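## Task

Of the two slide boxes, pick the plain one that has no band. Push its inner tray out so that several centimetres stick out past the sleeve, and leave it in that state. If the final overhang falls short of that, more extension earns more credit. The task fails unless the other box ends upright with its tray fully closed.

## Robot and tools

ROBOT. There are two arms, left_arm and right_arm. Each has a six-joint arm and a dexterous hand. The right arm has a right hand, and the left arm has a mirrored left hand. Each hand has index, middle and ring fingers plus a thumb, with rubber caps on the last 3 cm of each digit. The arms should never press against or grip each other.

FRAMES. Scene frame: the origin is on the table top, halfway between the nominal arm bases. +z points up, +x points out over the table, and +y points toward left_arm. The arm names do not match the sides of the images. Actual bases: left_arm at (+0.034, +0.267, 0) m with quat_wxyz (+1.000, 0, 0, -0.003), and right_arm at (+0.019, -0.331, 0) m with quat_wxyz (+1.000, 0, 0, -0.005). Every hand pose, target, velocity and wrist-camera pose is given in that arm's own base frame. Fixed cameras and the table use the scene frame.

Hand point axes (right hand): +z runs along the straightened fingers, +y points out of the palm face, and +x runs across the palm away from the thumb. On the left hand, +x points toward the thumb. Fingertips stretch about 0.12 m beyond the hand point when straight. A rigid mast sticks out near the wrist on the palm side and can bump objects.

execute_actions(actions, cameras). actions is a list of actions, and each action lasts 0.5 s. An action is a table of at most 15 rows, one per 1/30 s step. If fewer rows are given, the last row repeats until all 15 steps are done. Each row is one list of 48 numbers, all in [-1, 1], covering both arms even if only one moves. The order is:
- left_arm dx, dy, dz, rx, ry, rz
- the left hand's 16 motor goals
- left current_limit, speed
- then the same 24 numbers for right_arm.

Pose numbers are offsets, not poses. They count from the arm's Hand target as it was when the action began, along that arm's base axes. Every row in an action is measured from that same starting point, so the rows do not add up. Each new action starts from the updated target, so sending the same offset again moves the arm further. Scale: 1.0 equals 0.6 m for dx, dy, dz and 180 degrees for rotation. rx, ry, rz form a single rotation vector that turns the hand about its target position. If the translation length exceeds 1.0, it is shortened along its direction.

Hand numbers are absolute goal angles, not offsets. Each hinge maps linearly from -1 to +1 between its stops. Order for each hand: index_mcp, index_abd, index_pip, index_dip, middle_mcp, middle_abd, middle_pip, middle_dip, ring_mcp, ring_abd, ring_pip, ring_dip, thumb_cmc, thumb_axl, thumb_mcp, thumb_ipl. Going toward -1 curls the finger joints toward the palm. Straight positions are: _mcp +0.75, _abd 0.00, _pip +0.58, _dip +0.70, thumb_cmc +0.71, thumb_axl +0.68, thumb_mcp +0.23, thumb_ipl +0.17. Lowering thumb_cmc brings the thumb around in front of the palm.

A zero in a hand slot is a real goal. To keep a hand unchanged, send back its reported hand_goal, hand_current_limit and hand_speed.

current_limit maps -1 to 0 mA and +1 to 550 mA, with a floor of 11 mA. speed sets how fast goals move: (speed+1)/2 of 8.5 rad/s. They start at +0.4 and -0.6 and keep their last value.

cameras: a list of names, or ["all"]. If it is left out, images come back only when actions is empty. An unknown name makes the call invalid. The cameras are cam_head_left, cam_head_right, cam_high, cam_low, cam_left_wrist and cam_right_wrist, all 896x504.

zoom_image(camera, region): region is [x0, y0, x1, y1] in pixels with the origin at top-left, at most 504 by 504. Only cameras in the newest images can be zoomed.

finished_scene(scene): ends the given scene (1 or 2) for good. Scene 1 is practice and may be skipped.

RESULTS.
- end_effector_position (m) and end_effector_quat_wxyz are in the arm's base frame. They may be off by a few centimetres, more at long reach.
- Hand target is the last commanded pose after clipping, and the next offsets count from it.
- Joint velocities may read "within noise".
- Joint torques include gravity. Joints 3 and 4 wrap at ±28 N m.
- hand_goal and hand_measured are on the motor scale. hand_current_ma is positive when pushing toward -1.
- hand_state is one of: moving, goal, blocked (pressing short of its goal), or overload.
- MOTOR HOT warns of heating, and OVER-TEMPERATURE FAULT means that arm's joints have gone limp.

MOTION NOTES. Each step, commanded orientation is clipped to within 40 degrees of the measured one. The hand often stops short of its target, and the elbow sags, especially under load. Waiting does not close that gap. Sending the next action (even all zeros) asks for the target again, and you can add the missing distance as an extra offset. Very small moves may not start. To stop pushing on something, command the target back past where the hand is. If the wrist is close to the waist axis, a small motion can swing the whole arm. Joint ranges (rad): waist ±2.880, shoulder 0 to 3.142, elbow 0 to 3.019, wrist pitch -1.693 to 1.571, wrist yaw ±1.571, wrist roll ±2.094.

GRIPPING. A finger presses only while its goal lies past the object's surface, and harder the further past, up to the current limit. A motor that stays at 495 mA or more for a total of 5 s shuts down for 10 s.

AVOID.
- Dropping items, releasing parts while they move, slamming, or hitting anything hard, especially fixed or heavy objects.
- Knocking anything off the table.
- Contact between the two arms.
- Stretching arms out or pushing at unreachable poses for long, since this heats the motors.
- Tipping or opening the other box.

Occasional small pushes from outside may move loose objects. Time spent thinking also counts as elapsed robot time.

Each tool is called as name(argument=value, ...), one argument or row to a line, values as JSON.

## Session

execute_actions(
  actions=[],
)

Scene clock: 0.00 s.
left_arm: end_effector_position=(+0.2633, -0.0744, +0.1695) hand_goal=(+0.754, +0.000, +0.576, +0.696, +0.754, +0.000, +0.576, +0.696, +0.754, +0.000, +0.576, +0.696, +0.714, +0.678, +0.226, +0.168) hand_measured=(+0.754, +0.000, +0.576, +0.696, +0.754, +0.000, +0.576, +0.696, +0.754, +0.000, +0.576, +0.696, +0.714, +0.678, +0.226, +0.168) hand_current_ma=(+0, +0, +0, +0, +0, +0, +0, +0, +0, +0, +0, +0, +0, +0, +0, +0) hand_state=(goal, goal, goal, goal, goal, goal, goal, goal, goal, goal, goal, goal, goal, goal, goal, goal) hand_current_limit=0.40 hand_speed=-0.60 end_effector_quat_wxyz=(-0.211, +0.936, -0.232, +0.162) | right_arm: end_effector_position=(+0.3501, +0.3310, +0.2691) hand_goal=(+0.754, +0.000, +0.576, +0.696, +0.754, +0.000, +0.576, +0.696, +0.754, +0.000, +0.576, +0.696, +0.714, +0.678, +0.226, +0.168) hand_measured=(+0.754, +0.000, +0.576, +0.696, +0.754, +0.000, +0.576, +0.696, +0.754, +0.000, +0.576, +0.696, +0.714, +0.678, +0.226, +0.168) hand_current_ma=(+0, +0, +0, +0, +0, +0, +0, +0, +0, +0, +0, +0, +0, +0, +0, +0) hand_state=(goal, goal, goal, goal, goal, goal, goal, goal, goal, goal, goal, goal, goal, goal, goal, goal) hand_current_limit=0.40 hand_speed=-0.60 end_effector_quat_wxyz=(+0.658, -0.619, -0.411, -0.117)
Joint positions: left_arm=[-0.237 0.795 0.729 -1.154 -0.417 1.894] | right_arm=[0.41 1.432 1.229 -1.369 -1.465 0.808]
Joint velocities: within noise
Joint torques (N m): no reading
Heat: left arm: hottest waist 32 °C; right arm: hottest waist 33 °C.
Hand target: left_arm +0.2705, -0.0762, +0.1813; -0.211, +0.934, -0.228, +0.175 | right_arm +0.3550, +0.3331, +0.2771; +0.657, -0.616, -0.417, -0.124

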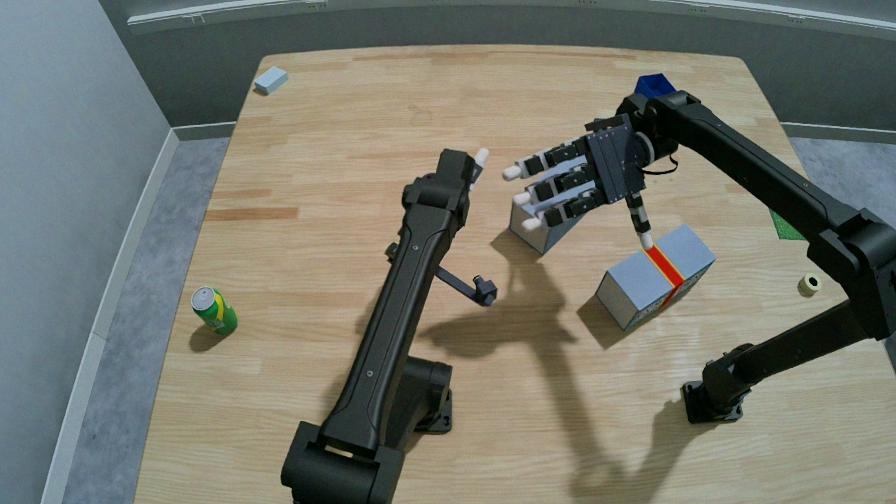

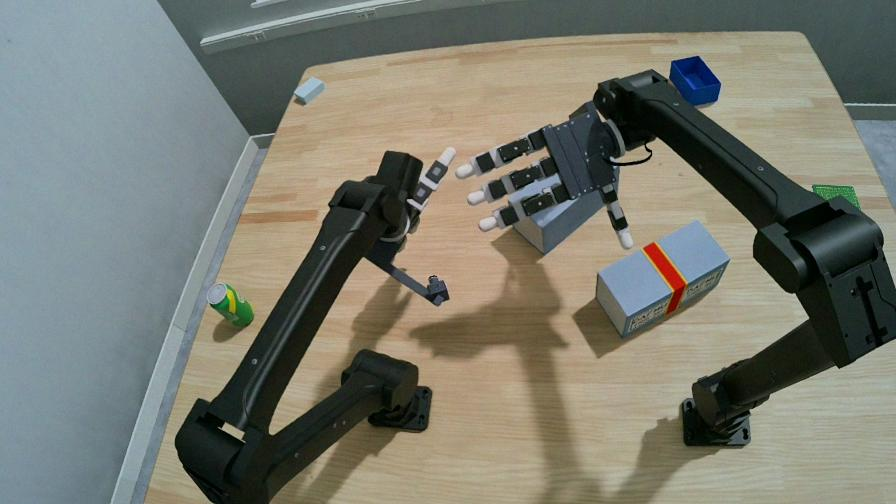

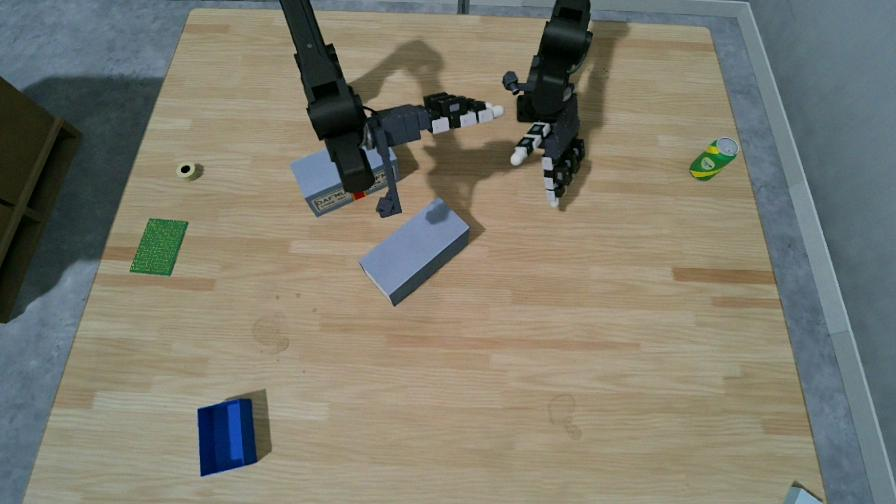

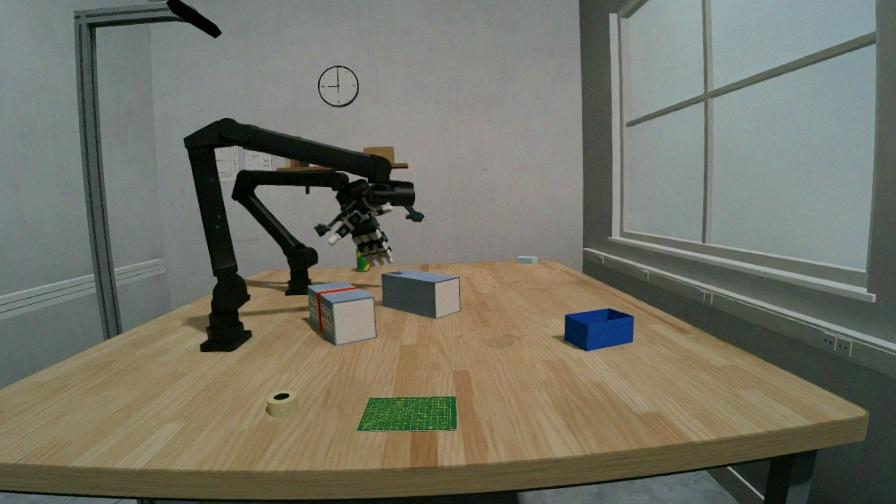

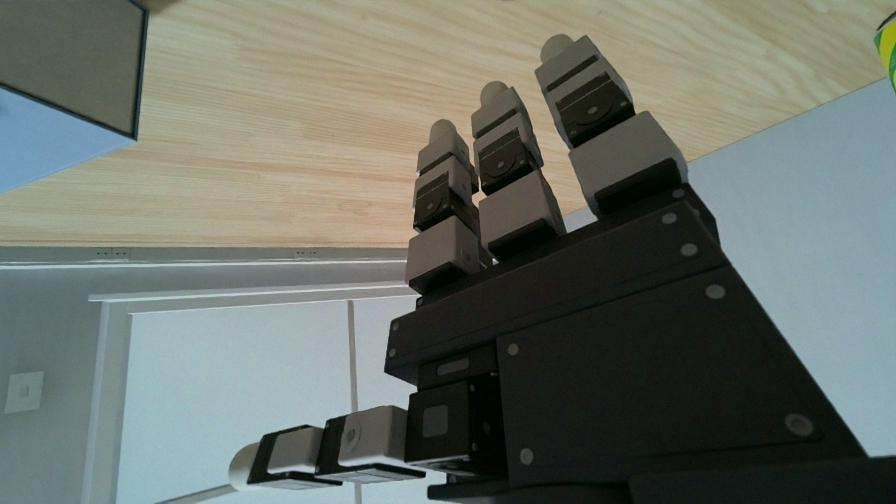

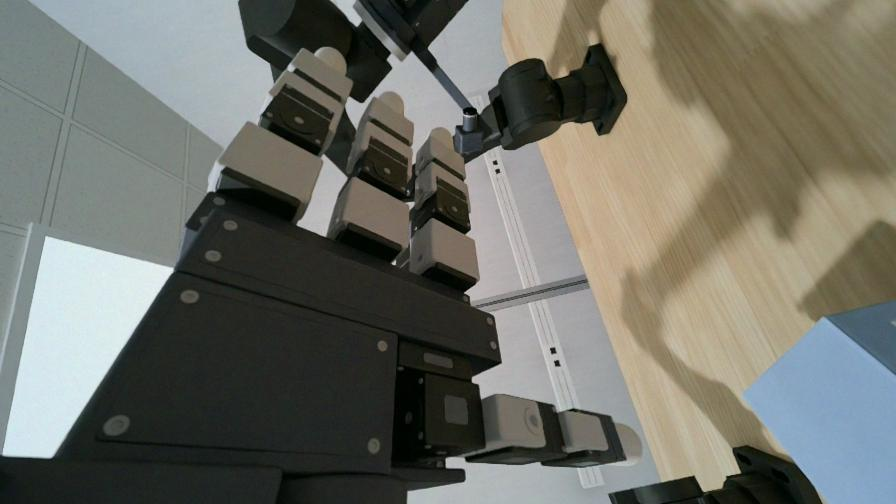

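zoom_image(
  camera="cam_high",
  region=[280, 120, 500, 320],
)

zoom_image(
  camera="cam_low",
  region=[290, 240, 490, 360],
)

zoom_image(
  camera="cam_head_right",
  region=[450, 120, 750, 350],
)

Scaled by 2.291 from the camera's 896x504 image, which has a finer 1280x720 frame.

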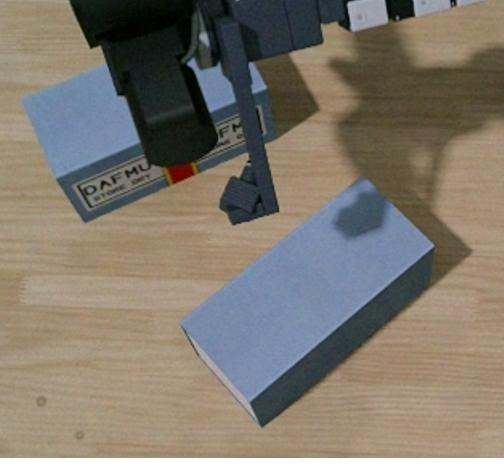

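Scaled by 2.520 from the camera's 896x504 image, which has a finer 1280x720 frame.

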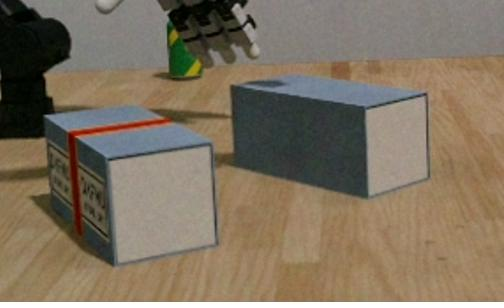

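Scaled by 1.680 from the camera's 896x504 image, which has a finer 1280x720 frame.

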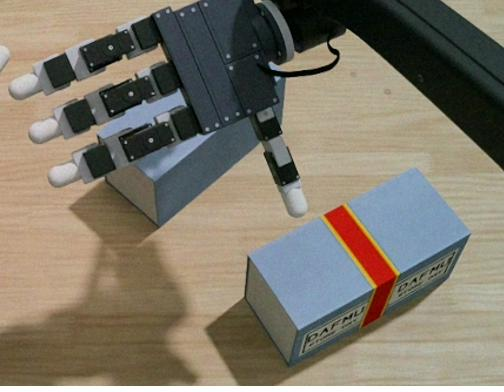

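execute_actions(
  actions=[
    [[-0.02,0.03,0.05,0,0,0,0.754,0,0.576,0.696,0.754,0,0.576,0.696,0.754,0,0.576,0.696,0.714,0.678,0.226,0.168,0.4,-0.6,0.033,0,0.08,-0.065,-0.1041,0.0776,0.754,0,0.576,0.696,0.754,0,0.576,0.696,0.754,0,0.576,0.696,0.714,0.678,0.226,0.168,0.4,-0.6]],
    [[0,0,0,-0.0608,0.0174,0.1347,-0.479,0,0.576,0.696,-0.479,0,0.576,0.696,-0.43,0,-0.69,-0.15,0.714,0.678,0.226,0.168,0.4,-0.4,0.1,0,0.03,-0.065,-0.1041,0.0776,0.754,0,0.576,0.696,0.754,0,0.576,0.696,0.754,0,0.576,0.696,0.714,0.678,0.226,0.168,0.4,-0.6]],
    [[0,0,0,-0.0608,0.0174,0.1347,-0.479,0,0.576,0.696,-0.479,0,0.576,0.696,-0.43,0,-0.69,-0.15,0.714,0.678,0.226,0.168,0.4,-0.4,0.13,0,0,-0.065,-0.1041,0.0776,0.754,0,0.576,0.696,0.754,0,0.576,0.696,0.754,0,0.576,0.696,0.714,0.678,0.226,0.168,0.4,-0.6]],
    [[0,0,0,-0.0608,0.0174,0.1347,-0.479,0,0.576,0.696,-0.479,0,0.576,0.696,-0.43,0,-0.69,-0.15,0.714,0.678,0.226,0.168,0.4,-0.4,0.127,-0.032,-0.04,-0.065,-0.1041,0.0776,0.754,0,0.576,0.696,0.754,0,0.576,0.696,0.754,0,0.576,0.696,0.714,0.678,0.226,0.168,0.4,-0.6]],
    [[0.069,-0.137,-0.13,0,0,0,-0.479,0,0.576,0.696,-0.479,0,0.576,0.696,-0.43,0,-0.69,-0.15,0.714,0.678,0.226,0.168,0.4,-0.4,0,0,-0.03,0,0,0,0.754,0,0.576,0.696,0.754,0,0.576,0.696,0.754,0,0.576,0.696,0.714,0.678,0.226,0.168,0.4,-0.6]],
  ],
  cameras=["cam_high","cam_head_right","cam_low"],
)

zoom_image(
  camera="cam_high",
  region=[330, 100, 580, 330],
)

zoom_image(
  camera="cam_low",
  region=[270, 130, 510, 350],
)

Scene clock: 14.43 s.
left_arm: end_effector_position=(+0.2950, -0.1348, +0.1314) hand_goal=(-0.478, +0.000, +0.576, +0.696, -0.478, +0.000, +0.576, +0.696, -0.430, +0.000, -0.690, -0.150, +0.714, +0.678, +0.226, +0.168) hand_measured=(-0.460, +0.000, +0.576, +0.696, -0.460, +0.000, +0.576, +0.696, -0.414, +0.000, -0.688, -0.148, +0.714, +0.678, +0.224, +0.168) hand_current_ma=(+24, +0, +0, +0, +24, +0, +0, +0, +19, +0, +1, +1, +0, +0, -2, +0) hand_state=(goal, goal, goal, goal, goal, goal, goal, goal, goal, goal, goal, goal, goal, goal, goal, goal) hand_current_limit=0.40 hand_speed=-0.40 end_effector_quat_wxyz=(-0.001, +0.916, +0.400, -0.007) | right_arm: end_effector_position=(+0.5781, +0.3091, +0.2901) hand_goal=(+0.754, +0.000, +0.576, +0.696, +0.754, +0.000, +0.576, +0.696, +0.754, +0.000, +0.576, +0.696, +0.714, +0.678, +0.226, +0.168) hand_measured=(+0.752, +0.000, +0.576, +0.696, +0.752, +0.000, +0.576, +0.696, +0.752, +0.000, +0.576, +0.696, +0.714, +0.678, +0.222, +0.168) hand_current_ma=(+0, +0, +0, +0, +0, +0, +0, +0, -1, +0, +0, +0, +0, +0, -3, +0) hand_state=(goal, goal, goal, goal, goal, goal, goal, goal, goal, goal, goal, goal, goal, goal, goal, goal) hand_current_limit=0.40 hand_speed=-0.60 end_effector_quat_wxyz=(+0.007, +0.368, +0.930, +0.012)
Joint positions: left_arm=[-0.399 0.993 0.714 -1.302 0.008 0.349] | right_arm=[0.48 1.825 1.97 -1.688 -0.005 -0.337]
Joint torques (N m): left_arm=[-0.03 -5.42 11.1 0.42 -0.15 -0.17] | right_arm=[0.21 -15.09 10.74 0.24 0.4 -0.29]
Heat: left arm: hottest waist 32 °C; right arm: hottest waist 33 °C.
Hand target: left_arm +0.2999, -0.1404, +0.1334; +0.000, +0.916, +0.401, +0.000 | right_arm +0.5890, +0.3139, +0.3009; +0.000, +0.363, +0.932, +0.000
Off the commanded pose: left_arm 0.008 m, 1 deg | right_arm 0.016 m, 2 deg.
joint sent to its limit (right arm) — joint 4 (wrist pitch), lower limit. The joint targets are off in orientation, not in position.
Images, in order (width x height): cam_head_right 896x504, cam_high 896x504, cam_low 896x504.

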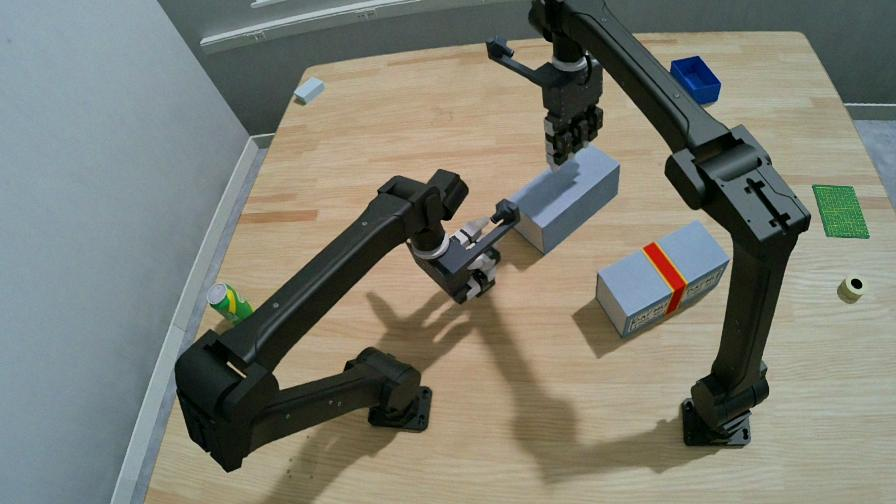

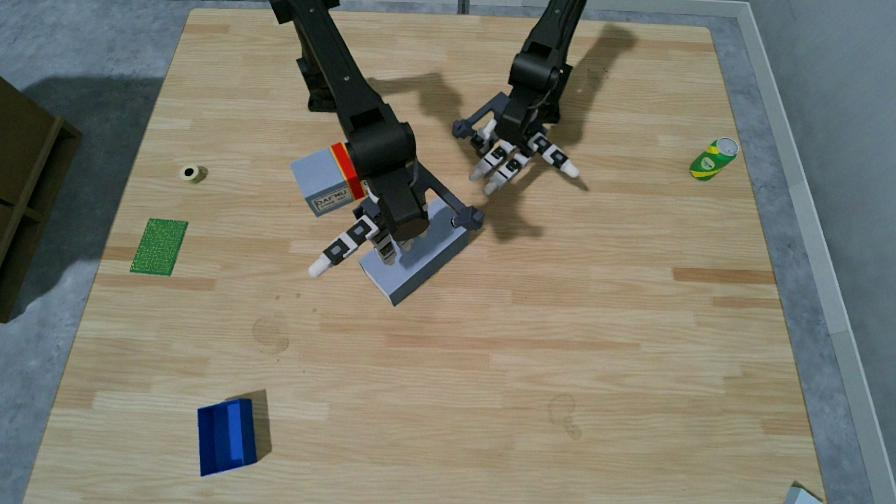

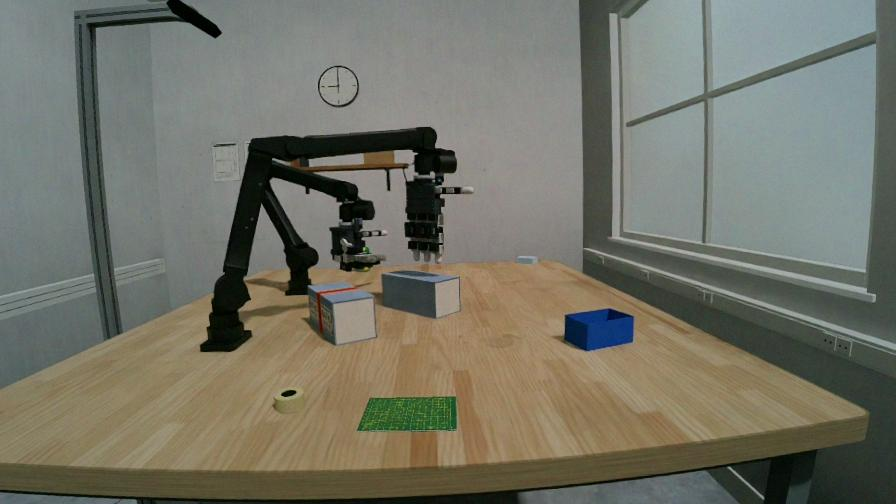

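Scaled by 2.016 from the camera's 896x504 image, which has a finer 1280x720 frame.

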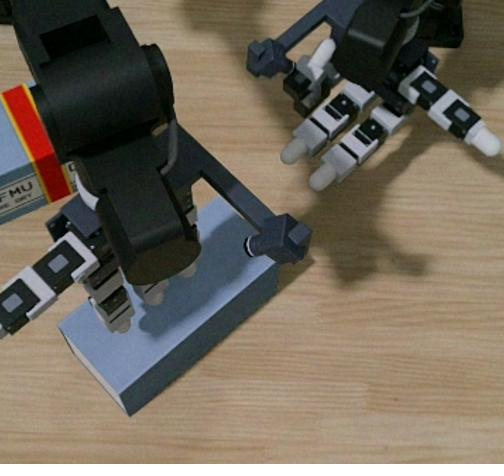

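Scaled by 2.100 from the camera's 896x504 image, which has a finer 1280x720 frame.

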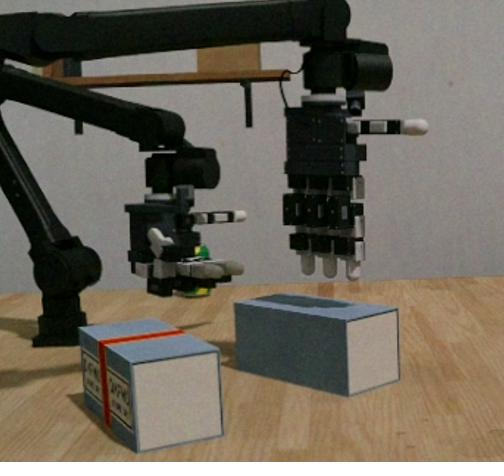

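execute_actions(
  actions=[
    [[0,0,-0.085,0,0,0,-0.479,0,0.576,0.696,-0.479,0,0.576,0.696,-0.43,0,-0.69,-0.15,0.714,0.678,0.226,0.168,0.4,-0.4,-0.01,-0.01,-0.045,0,0,0,0.754,0,0.576,0.696,0.754,0,0.576,0.696,0.754,0,0.576,0.696,0.714,0.678,0.226,0.168,0.4,-0.6]],
    [[0.032,-0.038,-0.08,0,0,0,-0.479,0,0.576,0.696,-0.479,0,0.576,0.696,-0.43,0,-0.69,-0.15,0.714,0.678,0.226,0.168,0.4,-0.4,0,0,-0.032,0,0,0,0.754,0,0.576,0.696,0.754,0,0.576,0.696,0.754,0,0.576,0.696,0.714,0.678,0.226,0.168,0.4,-0.6]],
    [[0,0,0,0,0,0,-0.479,0,0.576,0.696,-0.479,0,0.576,0.696,-0.43,0,-0.69,-0.15,0.714,0.678,0.226,0.168,0.4,-0.4,0,0,0,0,0,0,0.754,0,0.576,0.696,0.754,0,0.576,0.696,0.754,0,0.576,0.696,0.714,0.678,0.226,0.168,0.4,-0.6]],
  ],
  cameras=["cam_high","cam_head_right","cam_head_left","cam_low"],
)

zoom_image(
  camera="cam_high",
  region=[340, 130, 540, 320],
)

zoom_image(
  camera="cam_low",
  region=[310, 180, 490, 350],
)

Scene clock: 19.63 s.
left_arm: end_effector_position=(+0.3189, -0.1591, +0.0365) hand_goal=(-0.478, +0.000, +0.576, +0.696, -0.478, +0.000, +0.576, +0.696, -0.430, +0.000, -0.690, -0.150, +0.714, +0.678, +0.226, +0.168) hand_measured=(-0.460, +0.000, +0.576, +0.696, -0.460, +0.000, +0.576, +0.696, -0.414, +0.000, -0.688, -0.148, +0.714, +0.678, +0.224, +0.168) hand_current_ma=(+24, +0, +0, +0, +24, +0, +0, +0, +19, +0, +1, +1, +0, +0, -2, +0) hand_state=(goal, goal, goal, goal, goal, goal, goal, goal, goal, goal, goal, goal, goal, goal, goal, goal) hand_current_limit=0.40 hand_speed=-0.40 end_effector_quat_wxyz=(+0.001, +0.916, +0.401, -0.002) | right_arm: end_effector_position=(+0.5789, +0.3099, +0.2641) hand_goal=(+0.754, +0.000, +0.576, +0.696, +0.754, +0.000, +0.576, +0.696, +0.754, +0.000, +0.576, +0.696, +0.714, +0.678, +0.226, +0.168) hand_measured=(+0.752, +0.000, +0.576, +0.696, +0.752, +0.000, +0.576, +0.696, +0.752, +0.000, +0.576, +0.696, +0.714, +0.678, +0.222, +0.168) hand_current_ma=(+0, +0, +0, +0, +0, +0, +0, +0, -1, +0, +0, +0, +0, +0, -3, +0) hand_state=(goal, goal, goal, goal, goal, goal, goal, goal, goal, goal, goal, goal, goal, goal, goal, goal) hand_current_limit=0.40 hand_speed=-0.60 end_effector_quat_wxyz=(+0.001, +0.366, +0.931, +0.004)
Joint positions: left_arm=[-0.451 1.234 0.6 -0.938 0.004 0.294] | right_arm=[0.48 1.836 1.922 -1.65 -0.004 -0.342]
Joint torques (N m): left_arm=[-0.03 -7.71 8.72 0.44 -0.16 -0.18] | right_arm=[-0.38 -15.85 6.72 0.61 0.37 -0.26]
Heat: left arm: hottest waist 32 °C; right arm: hottest waist 33 °C.
Hand target: left_arm +0.3190, -0.1630, +0.0343; +0.000, +0.916, +0.401, +0.000 | right_arm +0.5829, +0.3079, +0.2547; +0.000, +0.363, +0.932, +0.000
Off the commanded pose: left_arm 0.005 m, 0 deg | right_arm 0.010 m, 1 deg.
Images, in order (width x height): cam_head_left 896x504, cam_head_right 896x504, cam_high 896x504, cam_low 896x504.

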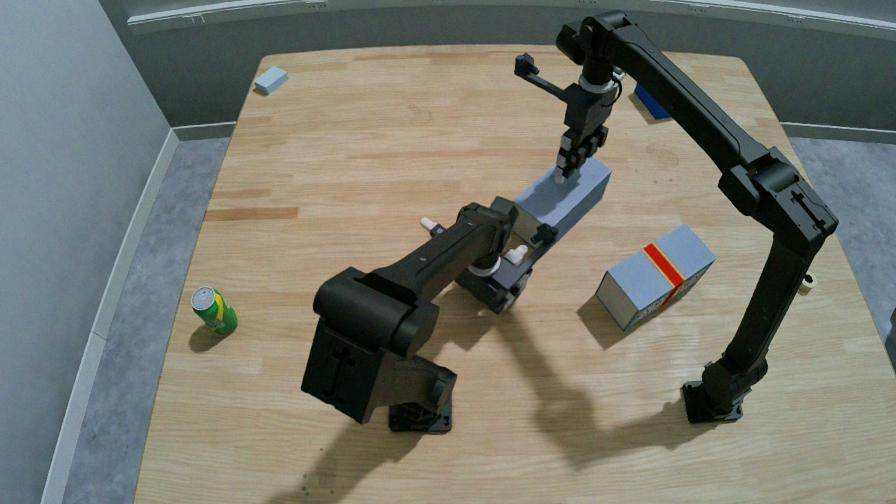

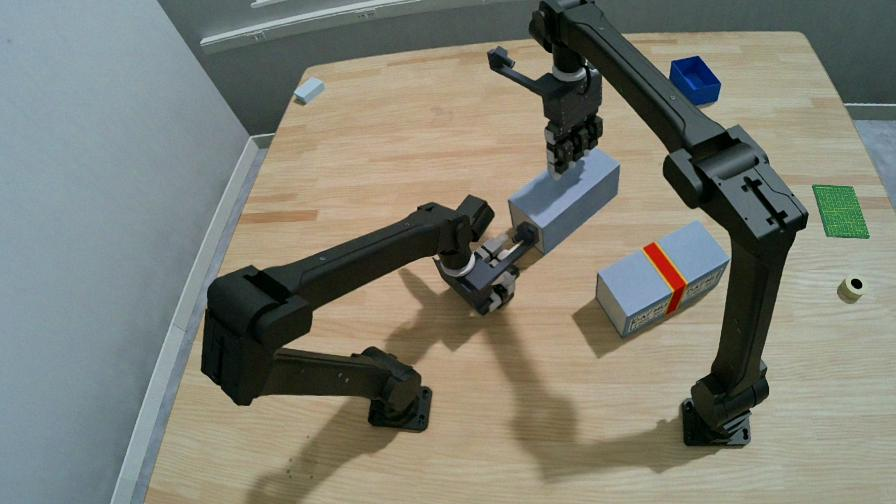

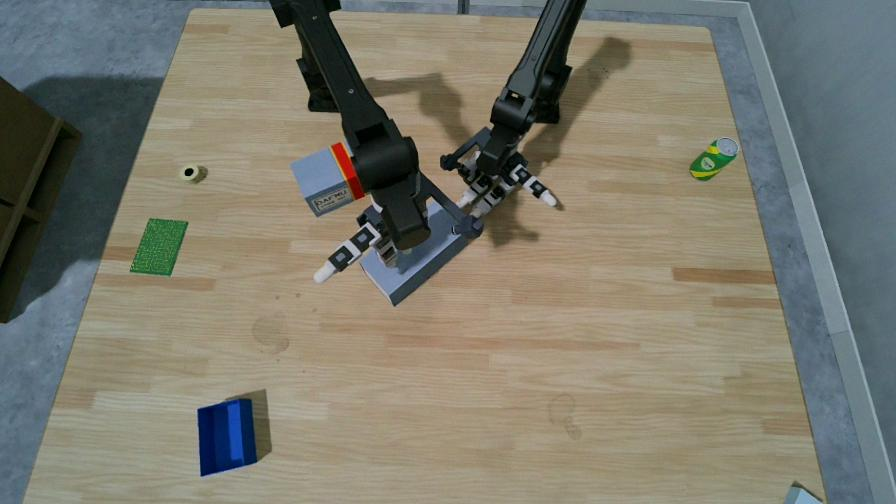

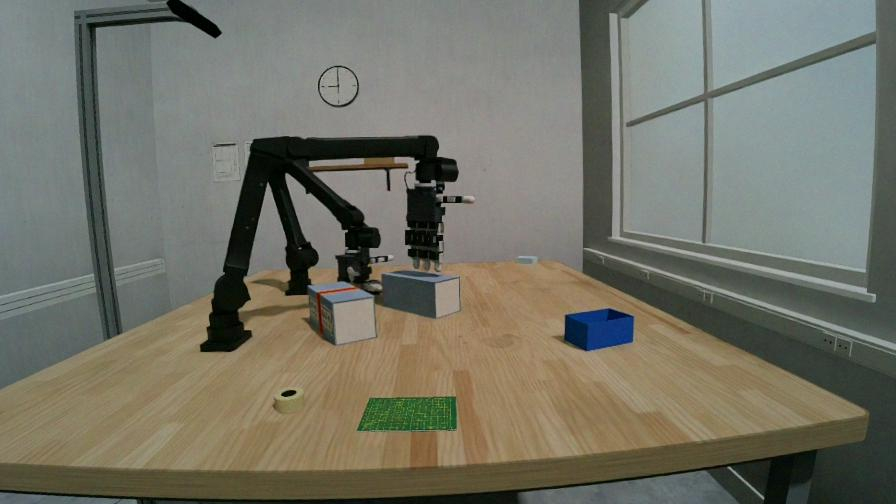

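Scaled by 2.520 from the camera's 896x504 image, which has a finer 1280x720 frame.

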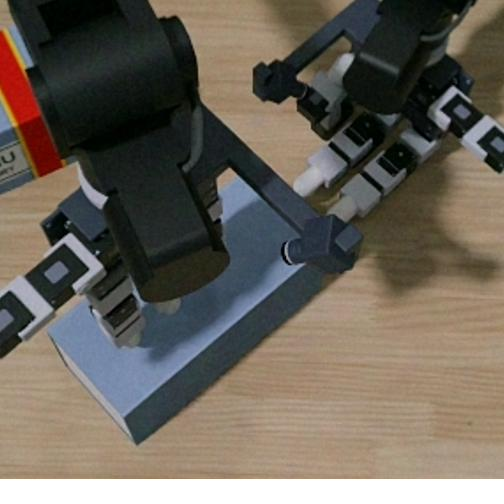

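Scaled by 2.800 from the camera's 896x504 image, which has a finer 1280x720 frame.

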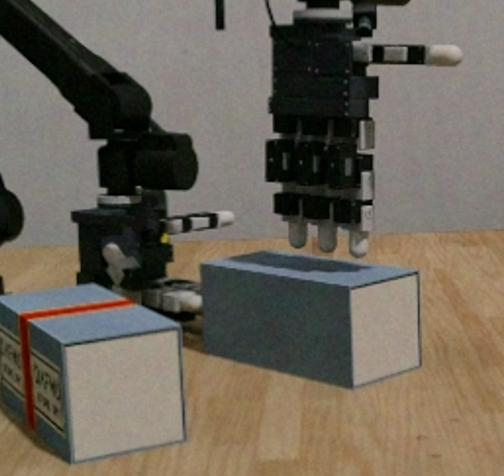

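execute_actions(
  actions=[
    [[0,0,0,0,0,0,-0.479,0,0.576,0.696,-0.479,0,0.576,0.696,-0.43,0,-0.69,-0.15,0.714,0.678,0.226,0.168,0.4,-0.4,-0.022,-0.022,-0.03,0,0,0,0.754,0,0.576,0.696,0.754,0,0.576,0.696,0.754,0,0.576,0.696,0.714,0.678,0.226,0.168,0.4,-0.6]],
    [[0.0245,-0.0226,0,0,0,0,-0.479,0,0.576,0.696,-0.479,0,0.576,0.696,-0.43,0,-0.69,-0.15,0.714,0.678,0.226,0.168,0.4,-0.4,0,0,-0.03,0,0,0,0.754,0,0.576,0.696,0.754,0,0.576,0.696,0.754,0,0.576,0.696,0.714,0.678,0.226,0.168,0.4,-0.6]],
  ],
  cameras=["cam_high","cam_low"],
)

zoom_image(
  camera="cam_high",
  region=[340, 130, 540, 320],
)

zoom_image(
  camera="cam_low",
  region=[310, 180, 490, 350],
)

Scene clock: 22.97 s.
left_arm: end_effector_position=(+0.3183, -0.1642, +0.0264) hand_goal=(-0.478, +0.000, +0.576, +0.696, -0.478, +0.000, +0.576, +0.696, -0.430, +0.000, -0.690, -0.150, +0.714, +0.678, +0.226, +0.168) hand_measured=(-0.470, +0.000, +0.576, +0.696, -0.460, +0.000, +0.576, +0.696, -0.436, +0.000, -0.684, -0.148, +0.714, +0.678, +0.224, +0.168) hand_current_ma=(+6, +0, +0, +0, +24, +0, +0, +0, -4, +0, +5, +1, +0, +0, -2, +0) hand_state=(goal, goal, goal, goal, goal, goal, goal, goal, goal, goal, goal, goal, goal, goal, goal, goal) hand_current_limit=0.40 hand_speed=-0.40 end_effector_quat_wxyz=(-0.009, +0.916, +0.400, -0.010) | right_arm: end_effector_position=(+0.5663, +0.2989, +0.2498) hand_goal=(+0.754, +0.000, +0.576, +0.696, +0.754, +0.000, +0.576, +0.696, +0.754, +0.000, +0.576, +0.696, +0.714, +0.678, +0.226, +0.168) hand_measured=(+0.760, -0.016, +0.580, +0.696, +0.752, -0.002, +0.574, +0.696, +0.752, +0.000, +0.576, +0.696, +0.714, +0.678, +0.220, +0.168) hand_current_ma=(+3, -12, +2, +0, -1, -1, +0, +0, +0, +0, +0, +0, +0, +0, -4, +0) hand_state=(goal, goal, goal, goal, goal, goal, goal, goal, goal, goal, goal, goal, goal, goal, goal, goal) hand_current_limit=0.40 hand_speed=-0.60 end_effector_quat_wxyz=(+0.014, +0.364, +0.931, +0.016)
Joint positions: left_arm=[-0.469 1.276 0.609 -0.931 0.004 0.278] | right_arm=[0.474 1.762 1.772 -1.539 -0.001 -0.353]
Joint torques (N m): left_arm=[-0.15 -7.24 11.85 0.39 -0.12 -0.21] | right_arm=[-0.62 -13.8 5.45 1.03 0.22 -0.28]
Heat: left arm: hottest waist 32 °C; right arm: hottest waist 33 °C.
Hand target: left_arm +0.3338, -0.1768, +0.0344; +0.000, +0.916, +0.401, +0.000 | right_arm +0.5698, +0.2948, +0.2189; +0.000, +0.363, +0.932, +0.000
Off the commanded pose: left_arm 0.021 m, 2 deg | right_arm 0.032 m, 2 deg.
Images, in order (width x height): cam_high 896x504, cam_low 896x504.

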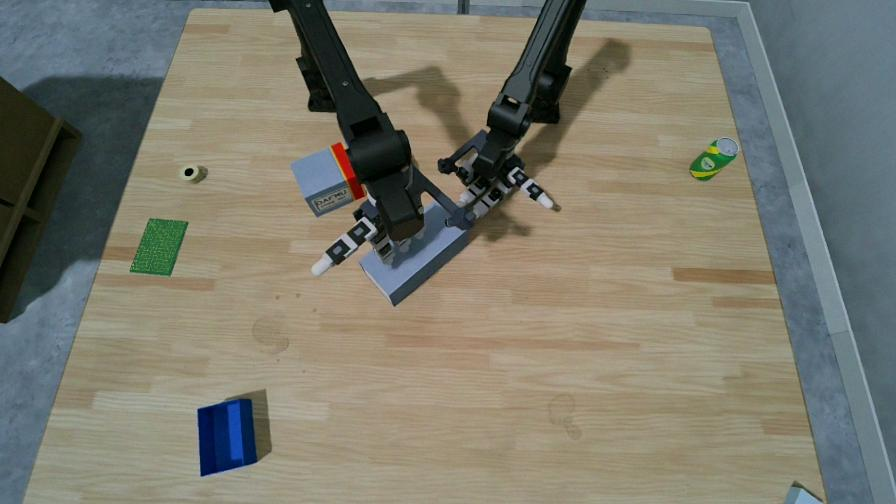

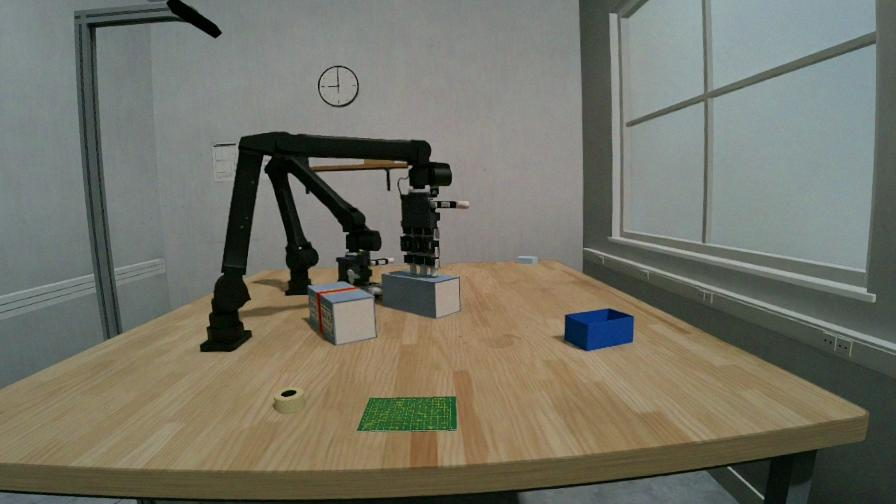

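Scaled by 2.520 from the camera's 896x504 image, which has a finer 1280x720 frame.

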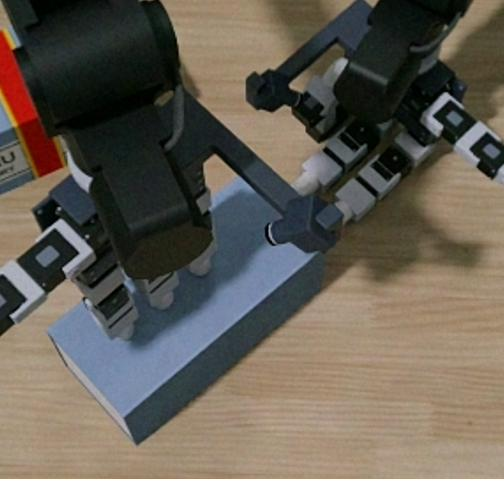

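Scaled by 2.800 from the camera's 896x504 image, which has a finer 1280x720 frame.

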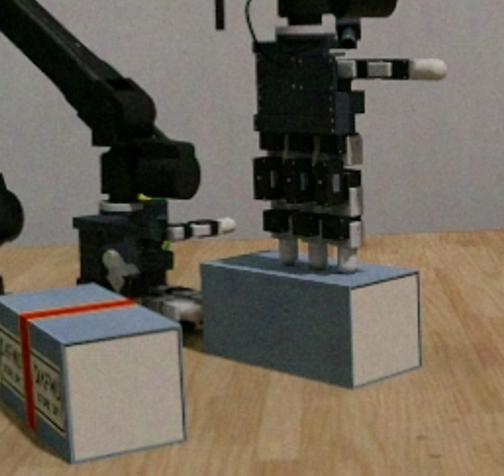

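execute_actions(
  actions=[
    [[0,0,0.005,0,0,0,-0.479,0,0.576,0.696,-0.479,0,0.576,0.696,-0.43,0,-0.69,-0.15,0.714,0.678,0.226,0.168,0.4,-0.4,0,0,-0.035,0,0,0,0.754,0,0.576,0.696,0.754,0,0.576,0.696,0.754,0,0.576,0.696,0.714,0.678,0.226,0.168,0.4,-0.6]],
    [[0.0245,-0.0226,0,0,0,0,-0.479,0,0.576,0.696,-0.479,0,0.576,0.696,-0.43,0,-0.69,-0.15,0.714,0.678,0.226,0.168,0.4,-0.4,0,0,0,0,0,0,0.754,0,0.576,0.696,0.754,0,0.576,0.696,0.754,0,0.576,0.696,0.714,0.678,0.226,0.168,0.4,-0.6]],
  ],
  cameras=["cam_high","cam_low"],
)

zoom_image(
  camera="cam_high",
  region=[340, 130, 540, 320],
)

zoom_image(
  camera="cam_low",
  region=[310, 180, 490, 350],
)

Scene clock: 27.30 s.
left_arm: end_effector_position=(+0.3321, -0.1772, +0.0271) hand_goal=(-0.478, +0.000, +0.576, +0.696, -0.478, +0.000, +0.576, +0.696, -0.430, +0.000, -0.690, -0.150, +0.714, +0.678, +0.226, +0.168) hand_measured=(-0.470, +0.000, +0.576, +0.696, -0.460, +0.000, +0.576, +0.696, -0.432, +0.000, -0.686, -0.148, +0.714, +0.678, +0.224, +0.168) hand_current_ma=(+7, +0, +0, +0, +24, +0, +0, +0, -1, +0, +2, +1, +0, +0, -2, +0) hand_state=(goal, goal, goal, goal, goal, goal, goal, goal, goal, goal, goal, goal, goal, goal, goal, goal) hand_current_limit=0.40 hand_speed=-0.40 end_effector_quat_wxyz=(-0.011, +0.917, +0.400, -0.011) | right_arm: end_effector_position=(+0.5638, +0.2976, +0.2514) hand_goal=(+0.754, +0.000, +0.576, +0.696, +0.754, +0.000, +0.576, +0.696, +0.754, +0.000, +0.576, +0.696, +0.714, +0.678, +0.226, +0.168) hand_measured=(+0.764, -0.018, +0.584, +0.698, +0.758, -0.004, +0.578, +0.696, +0.754, +0.000, +0.576, +0.696, +0.714, +0.678, +0.220, +0.168) hand_current_ma=(+8, -14, +5, +1, +1, -1, +0, +0, +0, +0, +0, +0, +0, +0, -4, +0) hand_state=(goal, goal, goal, goal, goal, goal, goal, goal, goal, goal, goal, goal, goal, goal, goal, goal) hand_current_limit=0.40 hand_speed=-0.60 end_effector_quat_wxyz=(+0.024, +0.363, +0.931, +0.028)
Joint positions: left_arm=[-0.487 1.328 0.658 -0.931 0.004 0.262] | right_arm=[0.474 1.732 1.728 -1.492 -0.001 -0.353]
Joint torques (N m): left_arm=[0.03 -8.59 12.19 0.16 -0.13 -0.21] | right_arm=[-0.85 -11.58 4.67 1.22 0.2 -0.27]
Heat: left arm: hottest waist 32 °C; right arm: hottest waist 33 °C.
Hand target: left_arm +0.3485, -0.1903, +0.0374; +0.000, +0.916, +0.401, +0.000 | right_arm +0.5698, +0.2949, +0.1978; +0.000, +0.362, +0.932, +0.000
Off the commanded pose: left_arm 0.023 m, 2 deg | right_arm 0.054 m, 4 deg.
Images, in order (width x height): cam_high 896x504, cam_low 896x504.

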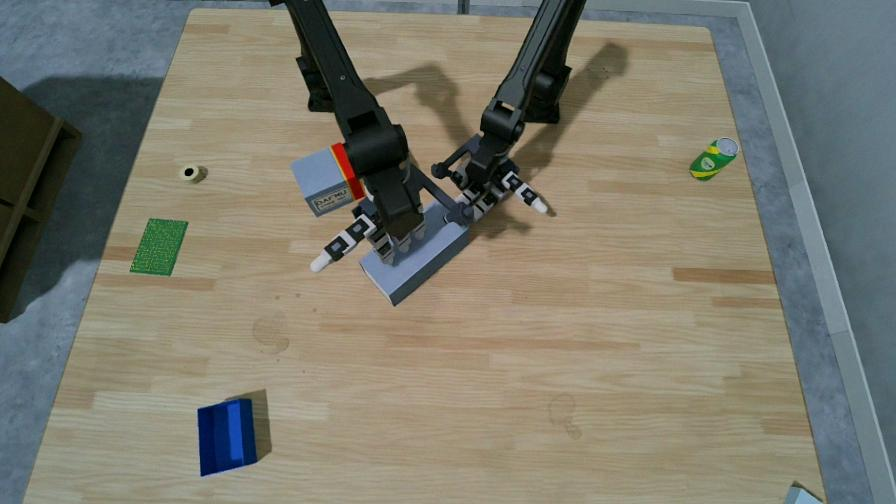

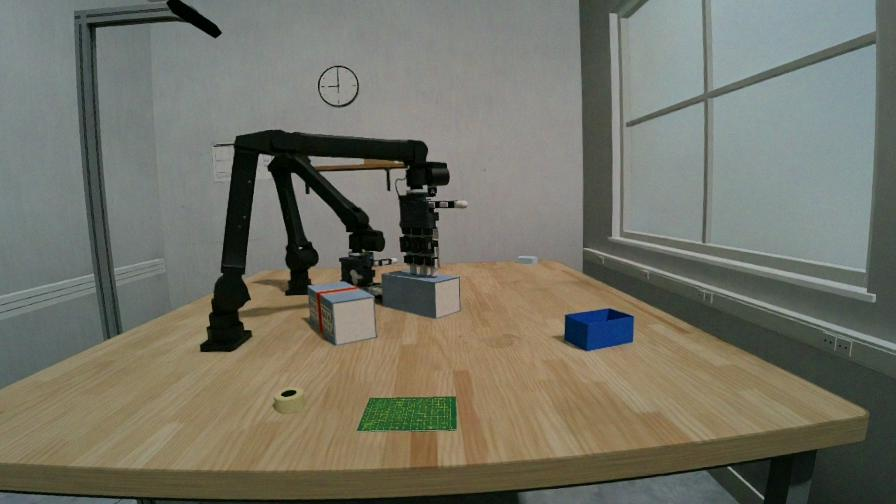

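Scaled by 2.520 from the camera's 896x504 image, which has a finer 1280x720 frame.

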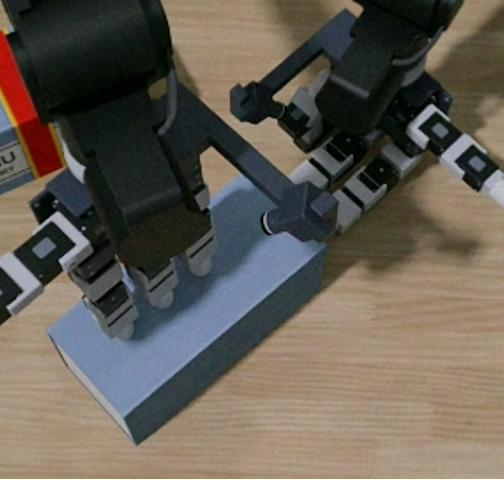

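Scaled by 2.800 from the camera's 896x504 image, which has a finer 1280x720 frame.

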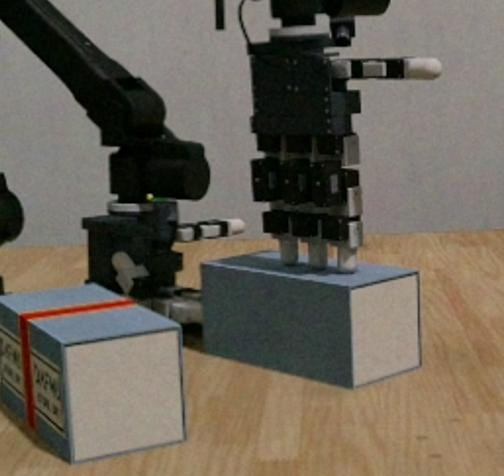

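execute_actions(
  actions=[
    [[0.0245,-0.0226,0.01,0,0,0,-0.479,0,0.576,0.696,-0.479,0,0.576,0.696,-0.43,0,-0.69,-0.15,0.714,0.678,0.226,0.168,0.4,-0.4,0,0,-0.03,0,0,0,0.754,0,0.576,0.696,0.754,0,0.576,0.696,0.754,0,0.576,0.696,0.714,0.678,0.226,0.168,0.4,-0.6]],
    [[0.0245,-0.0226,0,0,0,0,-0.479,0,0.576,0.696,-0.479,0,0.576,0.696,-0.43,0,-0.69,-0.15,0.714,0.678,0.226,0.168,0.4,-0.4,0,0,0,0,0,0,0.754,0,0.576,0.696,0.754,0,0.576,0.696,0.754,0,0.576,0.696,0.714,0.678,0.226,0.168,0.4,-0.6]],
  ],
  cameras=["cam_high","cam_low"],
)

zoom_image(
  camera="cam_high",
  region=[340, 130, 540, 320],
)

zoom_image(
  camera="cam_low",
  region=[310, 180, 490, 350],
)

Scene clock: 29.60 s.
left_arm: end_effector_position=(+0.3469, -0.1911, +0.0265) hand_goal=(-0.478, +0.000, +0.576, +0.696, -0.478, +0.000, +0.576, +0.696, -0.430, +0.000, -0.690, -0.150, +0.714, +0.678, +0.226, +0.168) hand_measured=(-0.474, +0.000, +0.576, +0.696, -0.484, -0.002, +0.566, +0.690, -0.434, +0.000, -0.684, -0.150, +0.714, +0.678, +0.224, +0.168) hand_current_ma=(+2, +0, +0, +0, -6, -1, -8, -5, -4, +0, +4, +0, +0, +0, -2, +0) hand_state=(goal, goal, goal, goal, goal, goal, goal, goal, goal, goal, goal, goal, goal, goal, goal, goal) hand_current_limit=0.40 hand_speed=-0.40 end_effector_quat_wxyz=(-0.026, +0.915, +0.403, -0.021) | right_arm: end_effector_position=(+0.5611, +0.2963, +0.2529) hand_goal=(+0.754, +0.000, +0.576, +0.696, +0.754, +0.000, +0.576, +0.696, +0.754, +0.000, +0.576, +0.696, +0.714, +0.678, +0.226, +0.168) hand_measured=(+0.766, -0.018, +0.586, +0.700, +0.760, -0.004, +0.580, +0.696, +0.758, +0.002, +0.578, +0.696, +0.714, +0.678, +0.220, +0.168) hand_current_ma=(+11, -14, +7, +1, +4, -1, +1, +0, +1, +0, +0, +0, +0, +0, -4, +0) hand_state=(goal, goal, goal, goal, goal, goal, goal, goal, goal, goal, goal, goal, goal, goal, goal, goal) hand_current_limit=0.40 hand_speed=-0.60 end_effector_quat_wxyz=(+0.032, +0.364, +0.930, +0.040)
Joint positions: left_arm=[-0.507 1.4 0.735 -0.972 0.002 0.234] | right_arm=[0.473 1.706 1.69 -1.452 -0.005 -0.353]
Joint torques (N m): left_arm=[-0.5 -8.94 14.69 0.81 -0.06 -0.22] | right_arm=[-0.97 -9.05 4.08 1.39 0.37 -0.26]
Heat: left arm: hottest waist 32 °C; right arm: hottest waist 33 °C.
Hand target: left_arm +0.3779, -0.2174, +0.0433; +0.000, +0.916, +0.401, +0.000 | right_arm +0.5698, +0.2947, +0.1799; +0.000, +0.363, +0.932, +0.000
Off the commanded pose: left_arm 0.044 m, 4 deg | right_arm 0.074 m, 6 deg.
Images, in order (width x height): cam_high 896x504, cam_low 896x504.

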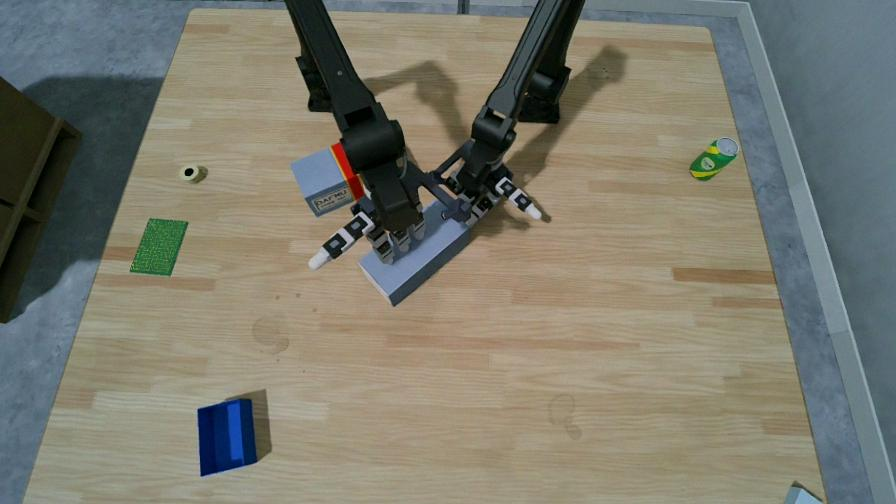

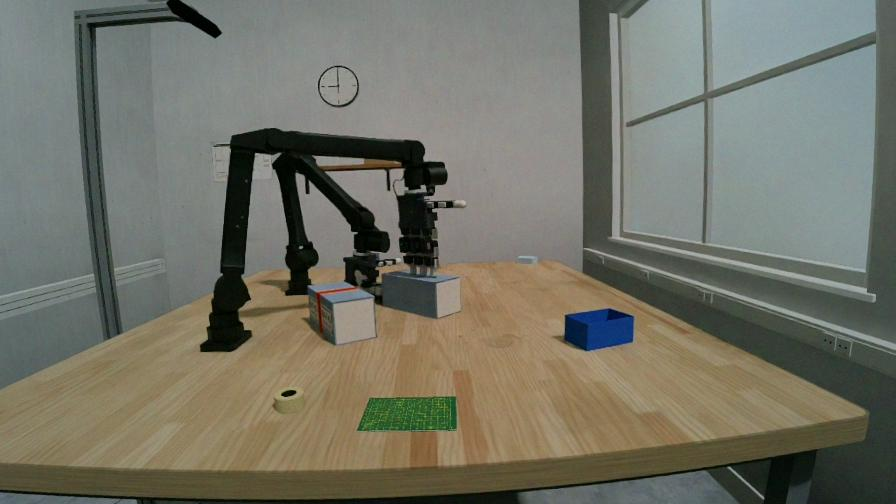

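Scaled by 2.520 from the camera's 896x504 image, which has a finer 1280x720 frame.

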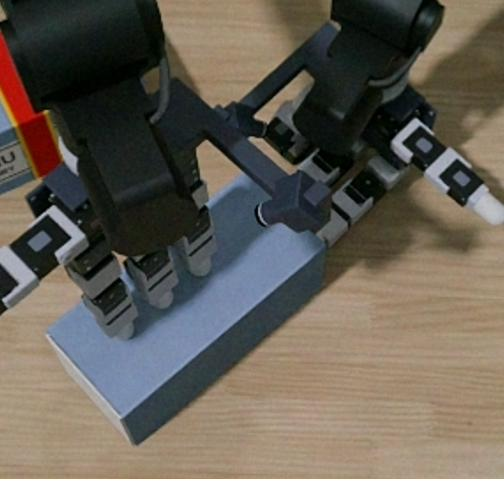

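Scaled by 2.800 from the camera's 896x504 image, which has a finer 1280x720 frame.

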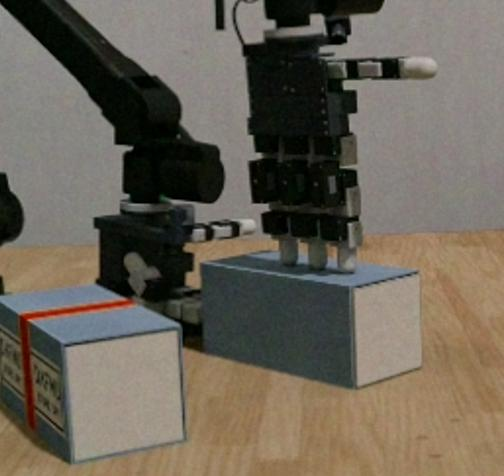

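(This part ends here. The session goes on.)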